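# Place the block onto the bench scale's pan

## Task

Set the block down on the pan of the bench scale so it stays resting there by itself after the robot lets go, without anything ending up off the table.

## Robot and tools

ROBOT. Two arms, left_arm and right_arm, each with six joints (waist, shoulder, elbow, wrist pitch, wrist yaw, wrist roll) and a two-finger gripper. Joint ranges in rad: waist -2.618 to 3.054, shoulder 0.000 to 3.142, elbow 0.000 to 3.142 (fully straight at 2.901), wrist pitch and wrist yaw -1.571 to 1.571, wrist roll -2.094 to 2.094. Base of left_arm sits at (-0.045, +0.294, 0) m with quat_wxyz (+1.000, 0, 0, -0.014); right_arm at (+0.030, -0.342, 0) m with (+1.000, 0, 0, +0.012). A two-camera stand is fixed behind the arms. Loose objects may occasionally get a short shove from outside.

FRAMES. Scene frame: origin at table-top height, halfway between the nominal bases; +x points out over the table, +z up, +y toward the left_arm side (arm names do not match image sides). Every hand reading, velocity, Hand target and wrist-camera pose of an arm is expressed in that arm's own base frame. The gripper's fingers extend along its +z axis and close along its y axis; end_effector_position is the spot between the pads, roughly 1 cm short of the fingertips. Printed positions and orientations can be wrong by a few centimetres, worse at long reach.

execute_actions(actions, cameras). actions is a list of actions; each action is a table of 1 to 15 rows, each row one 1/30 s step; a short table repeats its last row until 15 steps. A row is always 14 numbers in [-1, 1]: left_arm dx, dy, dz, rx, ry, rz, opening, then right_arm the same seven. The six pose numbers are an offset (not a pose) from that arm's Hand target as it stood when the action began, along that arm's base axes; every row is measured from that same start, and a repeated offset moves the arm further. Scale: 1.0 equals 0.6 m or 180 degrees; rx, ry, rz form one rotation vector, turning about the Hand target's position. A translation longer than 1.0 gets shortened. Opening is absolute: +1 fully open (0.093 m), -1 closed. Six zeros mean no new pose, but still re-request the Hand target; always resend the opening you want, since 0 is half-open. cameras: list of names, ["all"], or []; by default images come only with an empty actions list. An empty list also reports the scene number and task.

move(target, speed, blend, opening_speed, grip_force, blocking, cameras). target is one 14-number row, laid out and scaled as above, or a list of up to 15 such rows; all rows are offsets from the Hand targets at the call's start, not from the previous row. Paths are straight, ignore obstacles and the other arm, and all finish together; the whole move is cut at 10 s. speed: path top speed in m/s, 0.002 to 2.9, default 0.25 (turns up to twice that in rad/s); one value or one per target. blend: corner rounding radius in m per target, 0 (default) stops at each. opening_speed: rate of opening change per second on the -1 to +1 scale, at least 0.2. grip_force: per-pad limit in newtons, 10 to 50, one value or one per arm; it persists, and lower values close slowly (about 16 s from open at 10). blocking=false returns after 0.5 s while the move continues. The first target's opening is sent at once; later openings are sent on arrival once everything is still. Grippers lag and stray more at speed; avoid paths close to an arm's own base (elbow can whip round). The result adds a move: line with the ending (done, off_target, moving, held, fault) and limits (paced = clipped pose, held = steps withheld).

wait(seconds 0 to 3600, cameras): lets time pass, no new command. stop(cameras): brakes a running move. zoom_image(camera cam_left_wrist or cam_right_wrist, region [x0, y0, x1, y1] in pixels, at most 504 each way) enlarges part of the newest image. finished_scene(scene): give the current scene number; irreversible.

CAMERAS. cam_left_wrist and cam_right_wrist, 896x504, mounted on the wrists; calibration is pinhole plus radial distortion with poses in their arm's base frame, updated in results. Pictures may lag while moving.

RESULTS. Hand target is the last commanded pose after clipping, and next offsets start from it; the gripper often rests short of it, so send the gap as an offset. Orientation commands are clipped per step to 40 degrees from the measured one. grip_measured is motor position on the -1..+1 scale: pads meet near -0.94; an object of width w mm reads about -0.94 + 0.0208*w; readings may sit up to 0.02 high. For a firm grip on a rigid block command at least 0.41 below its width reading and keep sending it; to release, send well above that reading. Joint positions end with finger gap in m. Joint velocities may read within noise; Joint torques follow joint order, joints 1 to 3 wrap at ±28 N m. Tool commands shows current gripper commands. Motor temperatures: MOTOR HOT at 75 °C, fold fault at 90 °C, arm collapses at 100 °C; holding loads, stretching or pushing into unreachable poses heats motors.

CAUTIONS. Check position and tilt after every motion. Never let the block fall far, slam, or push hard into the scale, table or other heavy things; an arm pressing against something keeps pressing until sent back past its gripper. Do not let the arms, grippers or wrist cameras touch each other or strain a camera cable. Do not release a moving block, and never leave anything off the table. Time keeps running while you think.

Each tool is called after "Request:" as name(argument=value, ...) on one line, values as JSON.

## Session

Request:
execute_actions(actions=[])

Scene clock: 0.00 s.
left_arm: end_effector_position=(+0.2830, +0.1879, +0.2577) grip_measured=+1.000 end_effector_quat_wxyz=(+0.455, -0.091, +0.835, +0.294) | right_arm: end_effector_position=(+0.3664, +0.1146, +0.2178) grip_measured=+1.000 end_effector_quat_wxyz=(+0.563, -0.078, +0.777, +0.269)
Joint positions: left_arm=[0.507 0.965 0.835 -0.301 -0.161 0.392 0.093] | right_arm=[0.129 1.175 0.594 0.339 -0.406 0.249 0.093]
Joint velocities: within noise
Joint torques (N m): no reading
Motor temperatures (°C): left_arm=[26 33 33 31 30 23 26] | right_arm=[28 35 35 28 26 24 26]
Heat: left arm: 33 °C; right arm: 35 °C.
Hand target: left_arm +0.2844, +0.1887, +0.2696; +0.468, -0.092, +0.826, +0.300 | right_arm +0.3677, +0.1147, +0.2269; +0.573, -0.080, +0.770, +0.270
Tool commands: left_gripper/opening=+1.0 right_gripper/opening=+1.0

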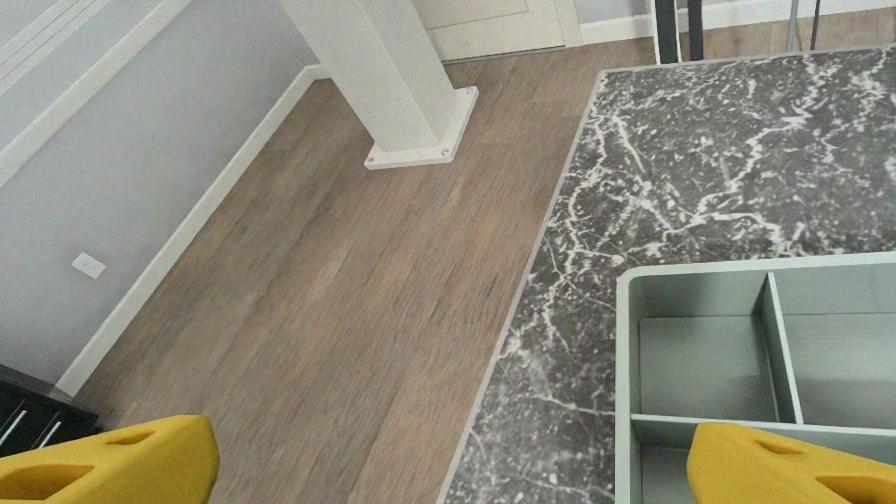

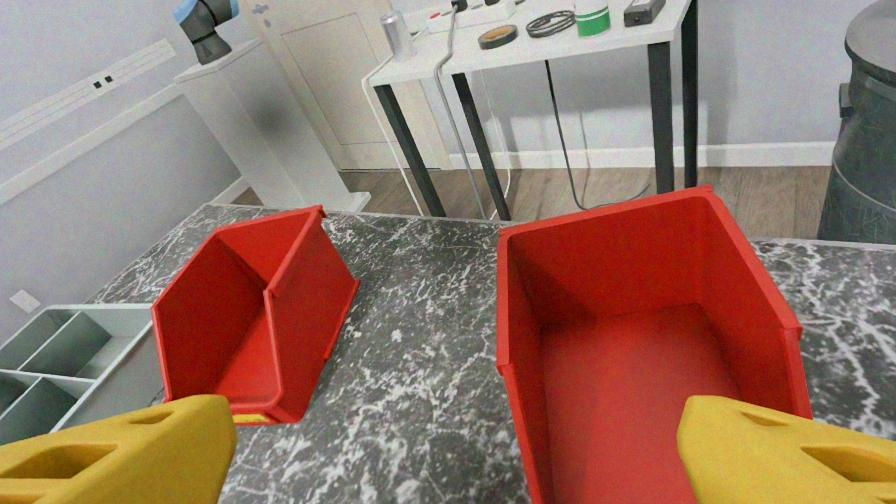

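Request:
move(target=[-0.057,-0.3145,0.134,-0.145,0.131,-0.230,1,-0.196,-0.275,0.205,-0.108,0.212,-0.242,1], speed=0.5, cameras=["all"])

Scene clock: 23.80 s.
left_arm: end_effector_position=(+0.2489, +0.0044, +0.3429) grip_measured=+1.000 end_effector_quat_wxyz=(+0.327, +0.152, +0.931, -0.054) | right_arm: end_effector_position=(+0.2496, -0.0471, +0.3414) grip_measured=+1.000 end_effector_quat_wxyz=(+0.324, +0.193, +0.924, -0.072)
Joint positions: left_arm=[0.25 1.222 1.743 -1.499 0.347 0.467 0.093] | right_arm=[-0.025 1.204 1.716 -1.446 0.245 0.306 0.093]
Joint torques (N m): left_arm=[-0.28 -1.55 8.69 1.48 0.45 0.11] | right_arm=[-0.5 -1.72 7.68 1.48 0.19 0.12]
Motor temperatures (°C): left_arm=[26 33 36 35 29 23 26] | right_arm=[28 35 42 33 26 24 26]
Heat: left arm: 36 °C; right arm: 42 °C.
Hand target: left_arm +0.2502, +0.0000, +0.3499; +0.336, +0.163, +0.926, -0.059 | right_arm +0.2501, -0.0502, +0.3500; +0.333, +0.203, +0.918, -0.074
Off the commanded pose: left_arm 0.008 m, 2 deg | right_arm 0.009 m, 2 deg.
move: done
cam_left_wrist: T_world_to_cam=[[-0.2991, -0.95396, -0.02238, 0.08826], [-0.92086, 0.29471, -0.25526, 0.35544], [0.2501, -0.05574, -0.96661, 0.35384]] pos_world=[0.26522, -0.00083, 0.43474]
cam_right_wrist: T_world_to_cam=[[-0.40653, -0.91363, -0.00274, 0.0621], [-0.89155, 0.39736, -0.21735, 0.35212], [0.19967, -0.08592, -0.97609, 0.36725]] pos_world=[0.26585, -0.05163, 0.43517]

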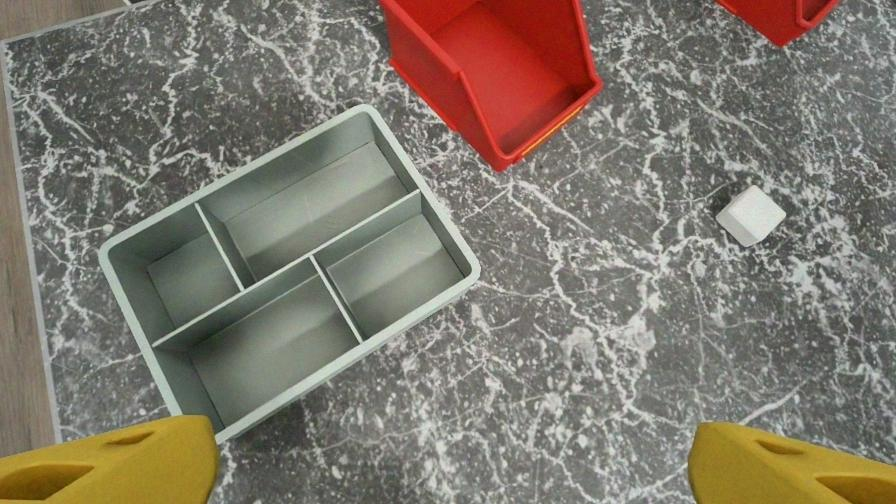

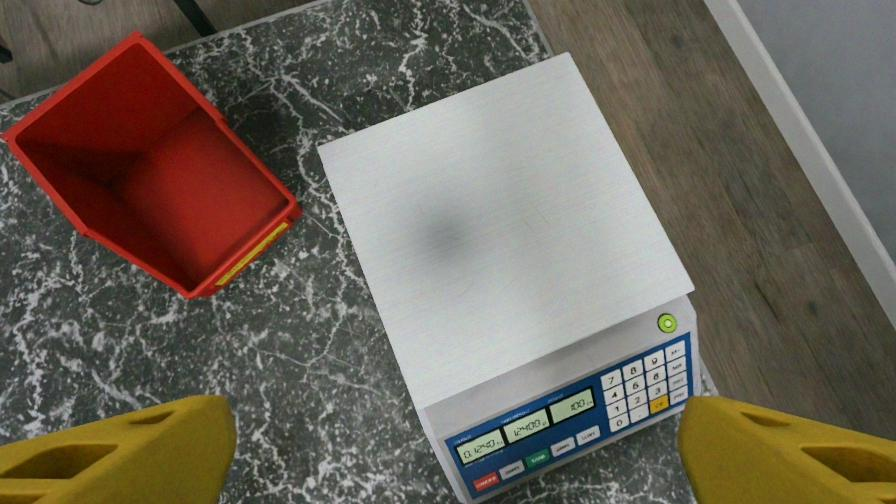

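Request:
zoom_image(camera="cam_left_wrist", region=[680, 150, 840, 280])

Request:
zoom_image(camera="cam_right_wrist", region=[300, 30, 740, 504])

Scaled by 3.150.

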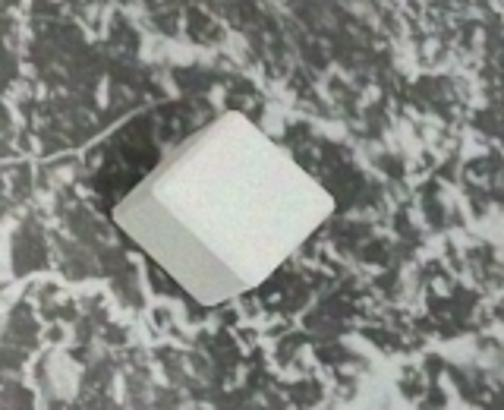

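Scaled by 1.063.

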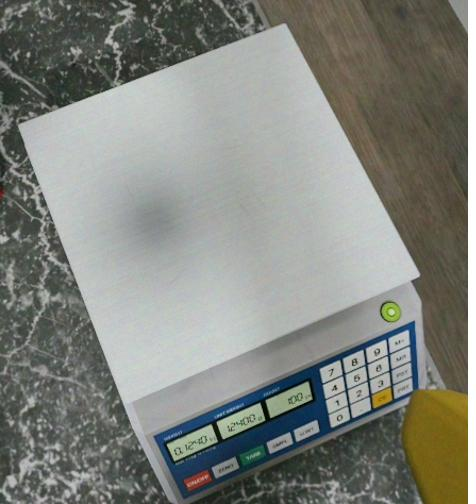

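Request:
move(target=[0,0,0,0,0,0,1,-0.0035,0.640,-0.35,-0.002,0.229,0.271,0.6], speed=0.6, cameras=["cam_right_wrist"])

Scene clock: 69.53 s.
left_arm: end_effector_position=(+0.2489, +0.0044, +0.3429) grip_measured=+1.000 end_effector_quat_wxyz=(+0.327, +0.152, +0.931, -0.054) | right_arm: end_effector_position=(+0.2452, +0.3298, +0.1379) grip_measured=+0.602 end_effector_quat_wxyz=(+0.001, -0.223, +0.975, -0.007)
Joint positions: left_arm=[0.25 1.222 1.743 -1.499 0.347 0.467 0.093] | right_arm=[0.937 2.151 2.095 -1.522 0.013 0.488 0.074]
Joint torques (N m): left_arm=[-0.23 -1.46 8.54 1.47 0.39 0.11] | right_arm=[-0.46 -9.89 8.27 0.23 -0.18 -0.11]
Heat: left arm: 37 °C; right arm: 46 °C.
Hand target: left_arm +0.2503, +0.0001, +0.3500; +0.336, +0.163, +0.926, -0.059 | right_arm +0.2480, +0.3338, +0.1400; +0.001, -0.225, +0.974, +0.000
Off the commanded pose: left_arm 0.008 m, 2 deg | right_arm 0.005 m, 1 deg.
move: done
cam_right_wrist: T_world_to_cam=[[0.42543, -0.90494, 0.0101, 0.19554], [-0.81401, -0.37776, 0.44123, 0.30008], [-0.39546, -0.19593, -0.89734, 0.37329]] pos_world=[0.3087, 0.36345, 0.20059]

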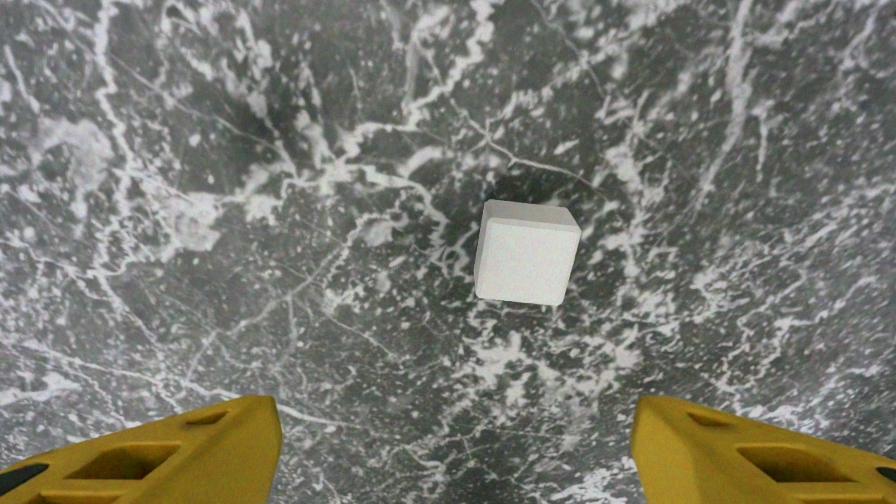

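Request:
move(target=[0,0,0,0,0,0,1,-0.0117,-0.0688,-0.15,0,0,-0.036,0.6], speed=0.4, cameras=["cam_right_wrist"])

Scene clock: 86.03 s.
left_arm: end_effector_position=(+0.2489, +0.0044, +0.3429) grip_measured=+1.000 end_effector_quat_wxyz=(+0.327, +0.152, +0.931, -0.054) | right_arm: end_effector_position=(+0.2417, +0.2894, +0.0395) grip_measured=+0.602 end_effector_quat_wxyz=(-0.012, -0.174, +0.984, -0.017)
Joint positions: left_arm=[0.25 1.222 1.743 -1.499 0.347 0.467 0.093] | right_arm=[0.88 2.057 1.555 -1.11 0.01 0.529 0.074]
Joint torques (N m): left_arm=[-0.17 -1.54 8.61 1.45 0.4 0.12] | right_arm=[0.08 -13.72 4.45 0.41 -0.12 0.13]
Heat: left arm: 38 °C; right arm: 44 °C.
Hand target: left_arm +0.2503, +0.0001, +0.3500; +0.336, +0.163, +0.926, -0.059 | right_arm +0.2409, +0.2925, +0.0500; +0.000, -0.170, +0.986, +0.000
Off the commanded pose: left_arm 0.008 m, 2 deg | right_arm 0.011 m, 2 deg.
move: off_target (right_arm)
cam_right_wrist: T_world_to_cam=[[0.3345, -0.94206, 0.02501, 0.1935], [-0.83688, -0.28474, 0.4675, 0.3029], [-0.4333, -0.17731, -0.88364, 0.27894]] pos_world=[0.30963, 0.318, 0.10004]

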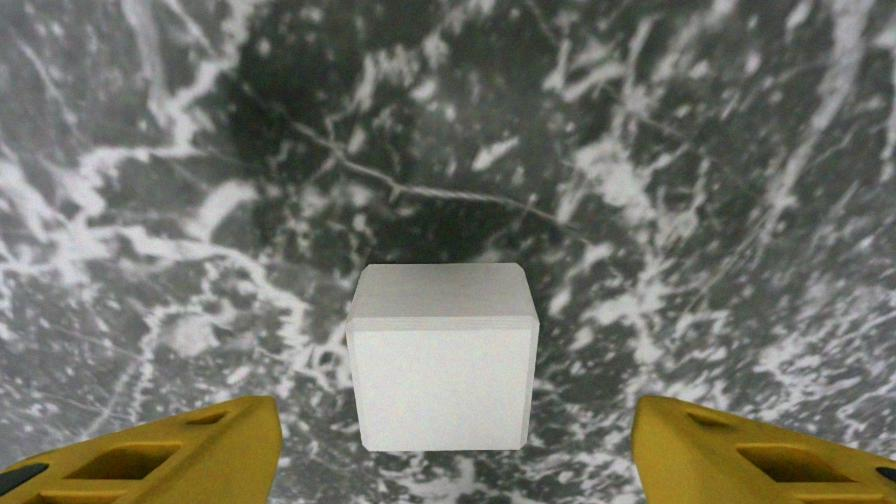

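Request:
move(target=[[0,0,0,0,0,0,1,-0.0042,0.0037,-0.041,0.012,-0.0056,0,0.6],[0,0,0,0,0,0,1,-0.0042,0.0037,-0.041,0.012,-0.0056,0,-0.6]], speed=0.2, opening_speed=2, cameras=["cam_right_wrist"])

Scene clock: 106.50 s.
left_arm: end_effector_position=(+0.2489, +0.0044, +0.3429) grip_measured=+1.000 end_effector_quat_wxyz=(+0.327, +0.152, +0.931, -0.054) | right_arm: end_effector_position=(+0.2393, +0.2891, +0.0133) grip_measured=-0.325 end_effector_quat_wxyz=(-0.002, -0.172, +0.985, -0.002)
Joint positions: left_arm=[0.25 1.222 1.743 -1.499 0.347 0.467 0.093] | right_arm=[0.88 2.05 1.437 -0.963 0.002 0.534 0.03]
Joint torques (N m): left_arm=[-0.24 -1.51 8.62 1.47 0.43 0.12] | right_arm=[0.47 -13.72 4.72 0.49 -0.17 0.11]
Motor temperatures (°C): left_arm=[26 31 38 35 30 23 26] | right_arm=[28 44 42 28 26 24 26]
Heat: left arm: 38 °C; right arm: 44 °C.
Hand target: left_arm +0.2503, +0.0001, +0.3500; +0.336, +0.163, +0.926, -0.059 | right_arm +0.2384, +0.2946, +0.0254; +0.012, -0.170, +0.985, +0.017
Off the commanded pose: left_arm 0.008 m, 2 deg | right_arm 0.013 m, 3 deg.
move: off_target (right_arm); target 2's new opening was sent with right_arm's hand 0.013 m and 3 deg from that target
cam_right_wrist: T_world_to_cam=[[0.32975, -0.94407, -0.00072, 0.1968], [-0.84556, -0.29569, 0.44451, 0.31866], [-0.41986, -0.14597, -0.89577, 0.24259]] pos_world=[0.3064, 0.31543, 0.0758]

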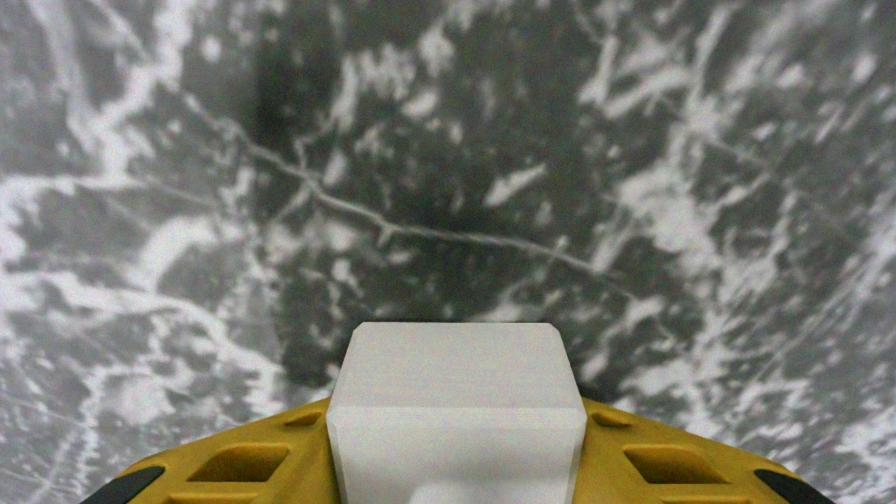

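Request:
move(target=[[0,0,0,0,0,0,1,0,-0.033,0.283,0,0,0,-0.6],[0,0,0,0,0,0,1,0.169,-0.704,0.333,-0.010,0.009,-0.192,-0.6]], speed=0.5, blend=[0.06,0], cameras=["cam_right_wrist"])

Scene clock: 120.73 s.
left_arm: end_effector_position=(+0.2489, +0.0044, +0.3429) grip_measured=+1.000 end_effector_quat_wxyz=(+0.327, +0.152, +0.931, -0.054) | right_arm: end_effector_position=(+0.3344, -0.1270, +0.2196) grip_measured=-0.309 end_effector_quat_wxyz=(+0.069, +0.138, +0.988, -0.015)
Joint positions: left_arm=[0.25 1.222 1.743 -1.499 0.347 0.467 0.093] | right_arm=[-0.364 1.832 1.961 -1.558 -0.003 -0.085 0.03]
Joint torques (N m): left_arm=[-0.29 -1.44 8.64 1.45 0.4 0.11] | right_arm=[0.31 -7.49 8.31 0.57 -0.07 -0.11]
Heat: left arm: 38 °C; right arm: 48 °C.
Hand target: left_arm +0.2503, +0.0001, +0.3500; +0.336, +0.163, +0.926, -0.059 | right_arm +0.3398, -0.1278, +0.2251; +0.000, +0.131, +0.991, -0.001
Off the commanded pose: left_arm 0.008 m, 2 deg | right_arm 0.008 m, 8 deg.
joint sent to its limit (right arm) — joint 4 (wrist pitch), lower limit. The joint targets are off in orientation, not in position.
move: off_target (right_arm)
cam_right_wrist: T_world_to_cam=[[-0.28418, -0.95877, 0.00329, -0.02459], [-0.91134, 0.27118, 0.30971, 0.30796], [-0.29783, 0.08502, -0.95083, 0.4072]] pos_world=[0.39495, -0.14171, 0.29188]

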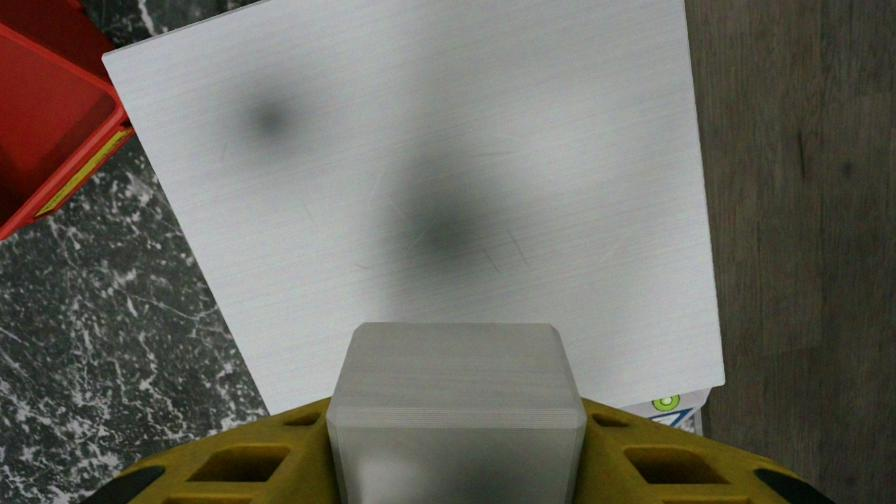

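Request:
move(target=[0,0,0,0,0,0,1,0.064,0.003,-0.130,0,0,0,-0.6], speed=0.25, cameras=["cam_right_wrist"])

Scene clock: 132.17 s.
left_arm: end_effector_position=(+0.2489, +0.0044, +0.3429) grip_measured=+1.000 end_effector_quat_wxyz=(+0.327, +0.152, +0.931, -0.054) | right_arm: end_effector_position=(+0.3701, -0.1237, +0.1401) grip_measured=-0.309 end_effector_quat_wxyz=(-0.017, +0.127, +0.992, +0.005)
Joint positions: left_arm=[0.25 1.222 1.743 -1.499 0.347 0.467 0.093] | right_arm=[-0.324 2.084 1.999 -1.521 -0.003 -0.07 0.03]
Joint torques (N m): left_arm=[-0.27 -1.52 8.64 1.45 0.41 0.11] | right_arm=[0.2 -10.43 8.17 0.35 -0.04 0.11]
Heat: left arm: 38 °C; right arm: 46 °C.
Hand target: left_arm +0.2503, +0.0001, +0.3500; +0.336, +0.163, +0.926, -0.059 | right_arm +0.3782, -0.1260, +0.1471; +0.000, +0.131, +0.991, -0.001
Off the commanded pose: left_arm 0.008 m, 2 deg | right_arm 0.011 m, 2 deg.
move: off_target (right_arm)
cam_right_wrist: T_world_to_cam=[[-0.26087, -0.96533, -0.00965, -0.01868], [-0.85196, 0.22551, 0.47255, 0.31377], [-0.45399, 0.1315, -0.88125, 0.39573]] pos_world=[0.4421, -0.14083, 0.20029]

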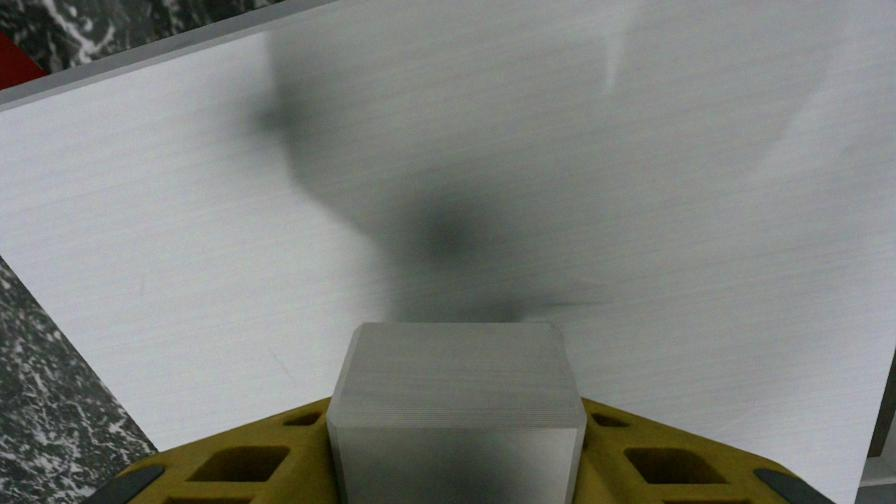

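Request:
move(target=[0,0,0,0,0,0,1,0,0,-0.030,0,0,0,-0.6], speed=0.06, cameras=["cam_right_wrist"])

Scene clock: 139.67 s.
left_arm: end_effector_position=(+0.2489, +0.0044, +0.3429) grip_measured=+1.000 end_effector_quat_wxyz=(+0.327, +0.152, +0.931, -0.054) | right_arm: end_effector_position=(+0.3773, -0.1261, +0.1292) grip_measured=-0.309 end_effector_quat_wxyz=(-0.005, +0.127, +0.992, +0.002)
Joint positions: left_arm=[0.25 1.222 1.743 -1.499 0.347 0.467 0.093] | right_arm=[-0.324 2.084 1.956 -1.453 -0.003 -0.069 0.03]
Joint torques (N m): left_arm=[-0.31 -1.5 8.62 1.46 0.42 0.12] | right_arm=[0.16 -11.58 4.86 0.47 -0.08 0.11]
Heat: left arm: 38 °C; right arm: 46 °C.
Hand target: left_arm +0.2503, +0.0001, +0.3500; +0.336, +0.163, +0.926, -0.059 | right_arm +0.3782, -0.1260, +0.1290; +0.000, +0.131, +0.991, -0.001
Off the commanded pose: left_arm 0.008 m, 2 deg | right_arm 0.001 m, 1 deg.
move: done
cam_right_wrist: T_world_to_cam=[[-0.26101, -0.9653, -0.00809, -0.01944], [-0.86286, 0.22954, 0.45031, 0.33298], [-0.43283, 0.12451, -0.89283, 0.38239]] pos_world=[0.44775, -0.14281, 0.19131]

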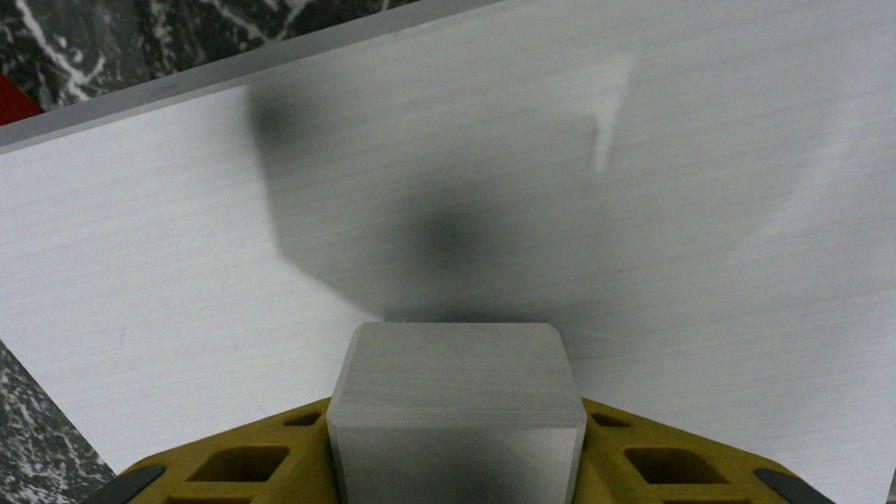

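Request:
move(target=[0,0,0,0,0,0,1,0,0,-0.010,0,0,0,-0.6], speed=0.04, cameras=["cam_right_wrist"])

Scene clock: 145.10 s.
left_arm: end_effector_position=(+0.2489, +0.0044, +0.3429) grip_measured=+1.000 end_effector_quat_wxyz=(+0.327, +0.152, +0.931, -0.054) | right_arm: end_effector_position=(+0.3774, -0.1261, +0.1224) grip_measured=-0.309 end_effector_quat_wxyz=(-0.006, +0.127, +0.992, +0.002)
Joint positions: left_arm=[0.25 1.222 1.743 -1.499 0.347 0.467 0.093] | right_arm=[-0.324 2.084 1.928 -1.428 -0.003 -0.069 0.03]
Joint torques (N m): left_arm=[-0.32 -1.52 8.61 1.45 0.43 0.12] | right_arm=[0.08 -11.62 4.85 0.52 -0.1 0.1]
Heat: left arm: 38 °C; right arm: 47 °C.
Hand target: left_arm +0.2503, +0.0001, +0.3500; +0.336, +0.163, +0.926, -0.059 | right_arm +0.3782, -0.1260, +0.1231; +0.000, +0.131, +0.991, -0.001
Off the commanded pose: left_arm 0.008 m, 2 deg | right_arm 0.001 m, 1 deg.
move: done
cam_right_wrist: T_world_to_cam=[[-0.26106, -0.96529, -0.00827, -0.01949], [-0.86189, 0.22922, 0.45232, 0.33553], [-0.43472, 0.12521, -0.89182, 0.37691]] pos_world=[0.44795, -0.14291, 0.1842]

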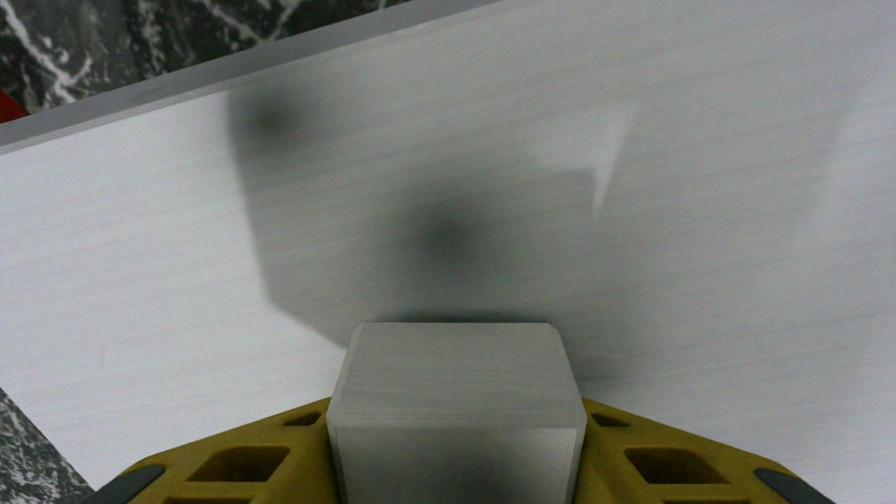

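Request:
move(target=[0,0,0,0,0,0,1,0,0,-0.010,0,0,0,-0.6], speed=0.03, cameras=["cam_right_wrist"])

Scene clock: 153.97 s.
left_arm: end_effector_position=(+0.2489, +0.0044, +0.3429) grip_measured=+1.000 end_effector_quat_wxyz=(+0.327, +0.152, +0.931, -0.054) | right_arm: end_effector_position=(+0.3767, -0.1259, +0.1170) grip_measured=-0.309 end_effector_quat_wxyz=(-0.008, +0.127, +0.992, +0.003)
Joint positions: left_arm=[0.25 1.222 1.743 -1.499 0.347 0.467 0.093] | right_arm=[-0.324 2.084 1.907 -1.411 -0.003 -0.069 0.03]
Joint torques (N m): left_arm=[-0.27 -1.48 8.58 1.45 0.42 0.11] | right_arm=[0.06 -11.78 4.41 0.55 -0.04 0.09]
Heat: left arm: 38 °C; right arm: 47 °C.
Hand target: left_arm +0.2503, +0.0001, +0.3500; +0.336, +0.163, +0.926, -0.059 | right_arm +0.3782, -0.1260, +0.1170; +0.000, +0.131, +0.991, -0.001
Off the commanded pose: left_arm 0.008 m, 2 deg | right_arm 0.002 m, 1 deg.
move: done
cam_right_wrist: T_world_to_cam=[[-0.26139, -0.9652, -0.00852, -0.01924], [-0.85988, 0.22884, 0.45633, 0.33605], [-0.4385, 0.1266, -0.88977, 0.37315]] pos_world=[0.44756, -0.14272, 0.1785]

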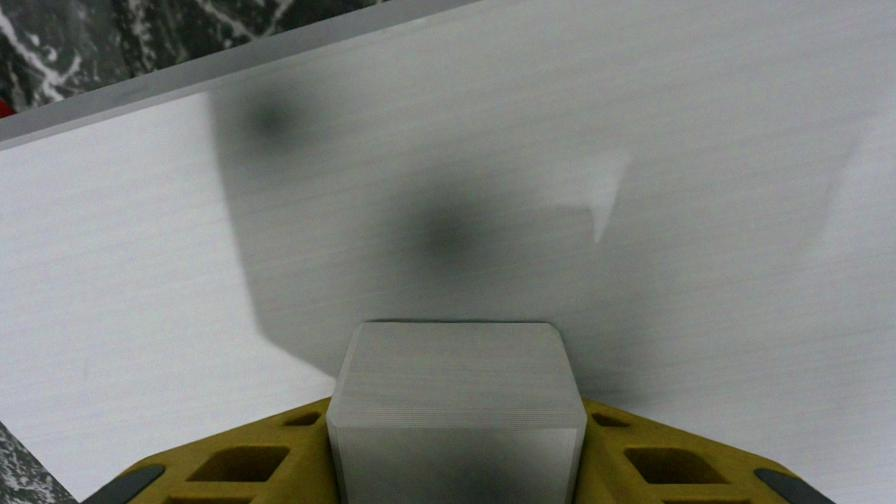

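Request:
move(target=[[0,0,0,0,0,0,1,0,0,-0.0067,0,0,0,-0.6],[0,0,0,0,0,0,1,0,0,-0.0067,0,0,0,0.3],[0,0,0,0,0,0,1,0,0,0.13,0,0,0,0.3]], speed=[0.03,0.03,0.15], opening_speed=1, cameras=["cam_right_wrist"])

Scene clock: 164.20 s.
left_arm: end_effector_position=(+0.2489, +0.0044, +0.3429) grip_measured=+1.000 end_effector_quat_wxyz=(+0.327, +0.152, +0.931, -0.054) | right_arm: end_effector_position=(+0.3761, -0.1255, +0.1672) grip_measured=+0.298 end_effector_quat_wxyz=(+0.015, +0.127, +0.992, -0.002)
Joint positions: left_arm=[0.25 1.222 1.743 -1.499 0.347 0.467 0.093] | right_arm=[-0.323 2.065 2.079 -1.555 -0.003 -0.068 0.059]
Joint torques (N m): left_arm=[-0.25 -1.5 8.57 1.45 0.39 0.12] | right_arm=[0.02 -14.34 8.5 0.33 -0.05 0.07]
Motor temperatures (°C): left_arm=[25 31 38 34 30 23 26] | right_arm=[27 49 43 27 25 24 27]
Heat: left arm: 38 °C; right arm: 49 °C.
Hand target: left_arm +0.2503, +0.0001, +0.3500; +0.336, +0.163, +0.926, -0.059 | right_arm +0.3782, -0.1259, +0.1951; +0.000, +0.131, +0.991, -0.001
Off the commanded pose: left_arm 0.008 m, 2 deg | right_arm 0.028 m, 2 deg.
joint sent to its limit (right arm) — joint 4 (wrist pitch), lower limit. The joint targets are off in orientation, not in position.
move: off_target (right_arm)
cam_right_wrist: T_world_to_cam=[[-0.2615, -0.96519, -0.0057, -0.01908], [-0.87929, 0.23578, 0.41384, 0.32788], [-0.39808, 0.11323, -0.91033, 0.40406]] pos_world=[0.44416, -0.14148, 0.23203]

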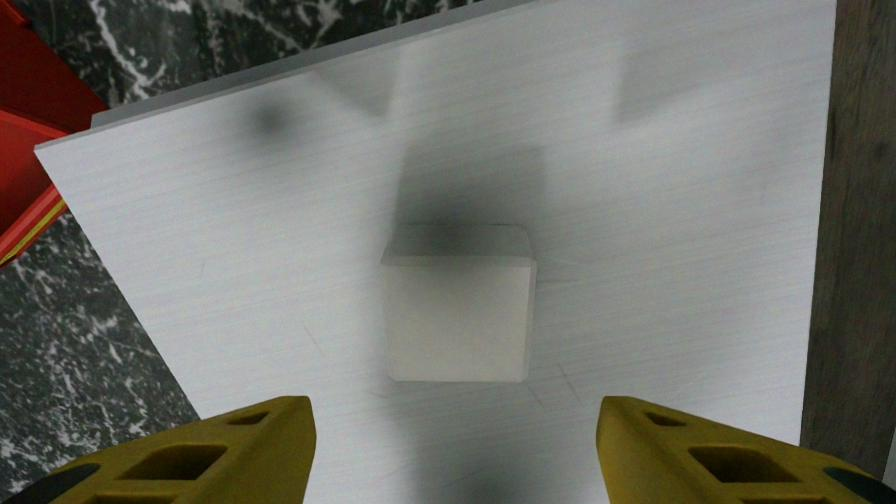

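Request:
finished_scene(scene=1)

The scene is finished: the task was done.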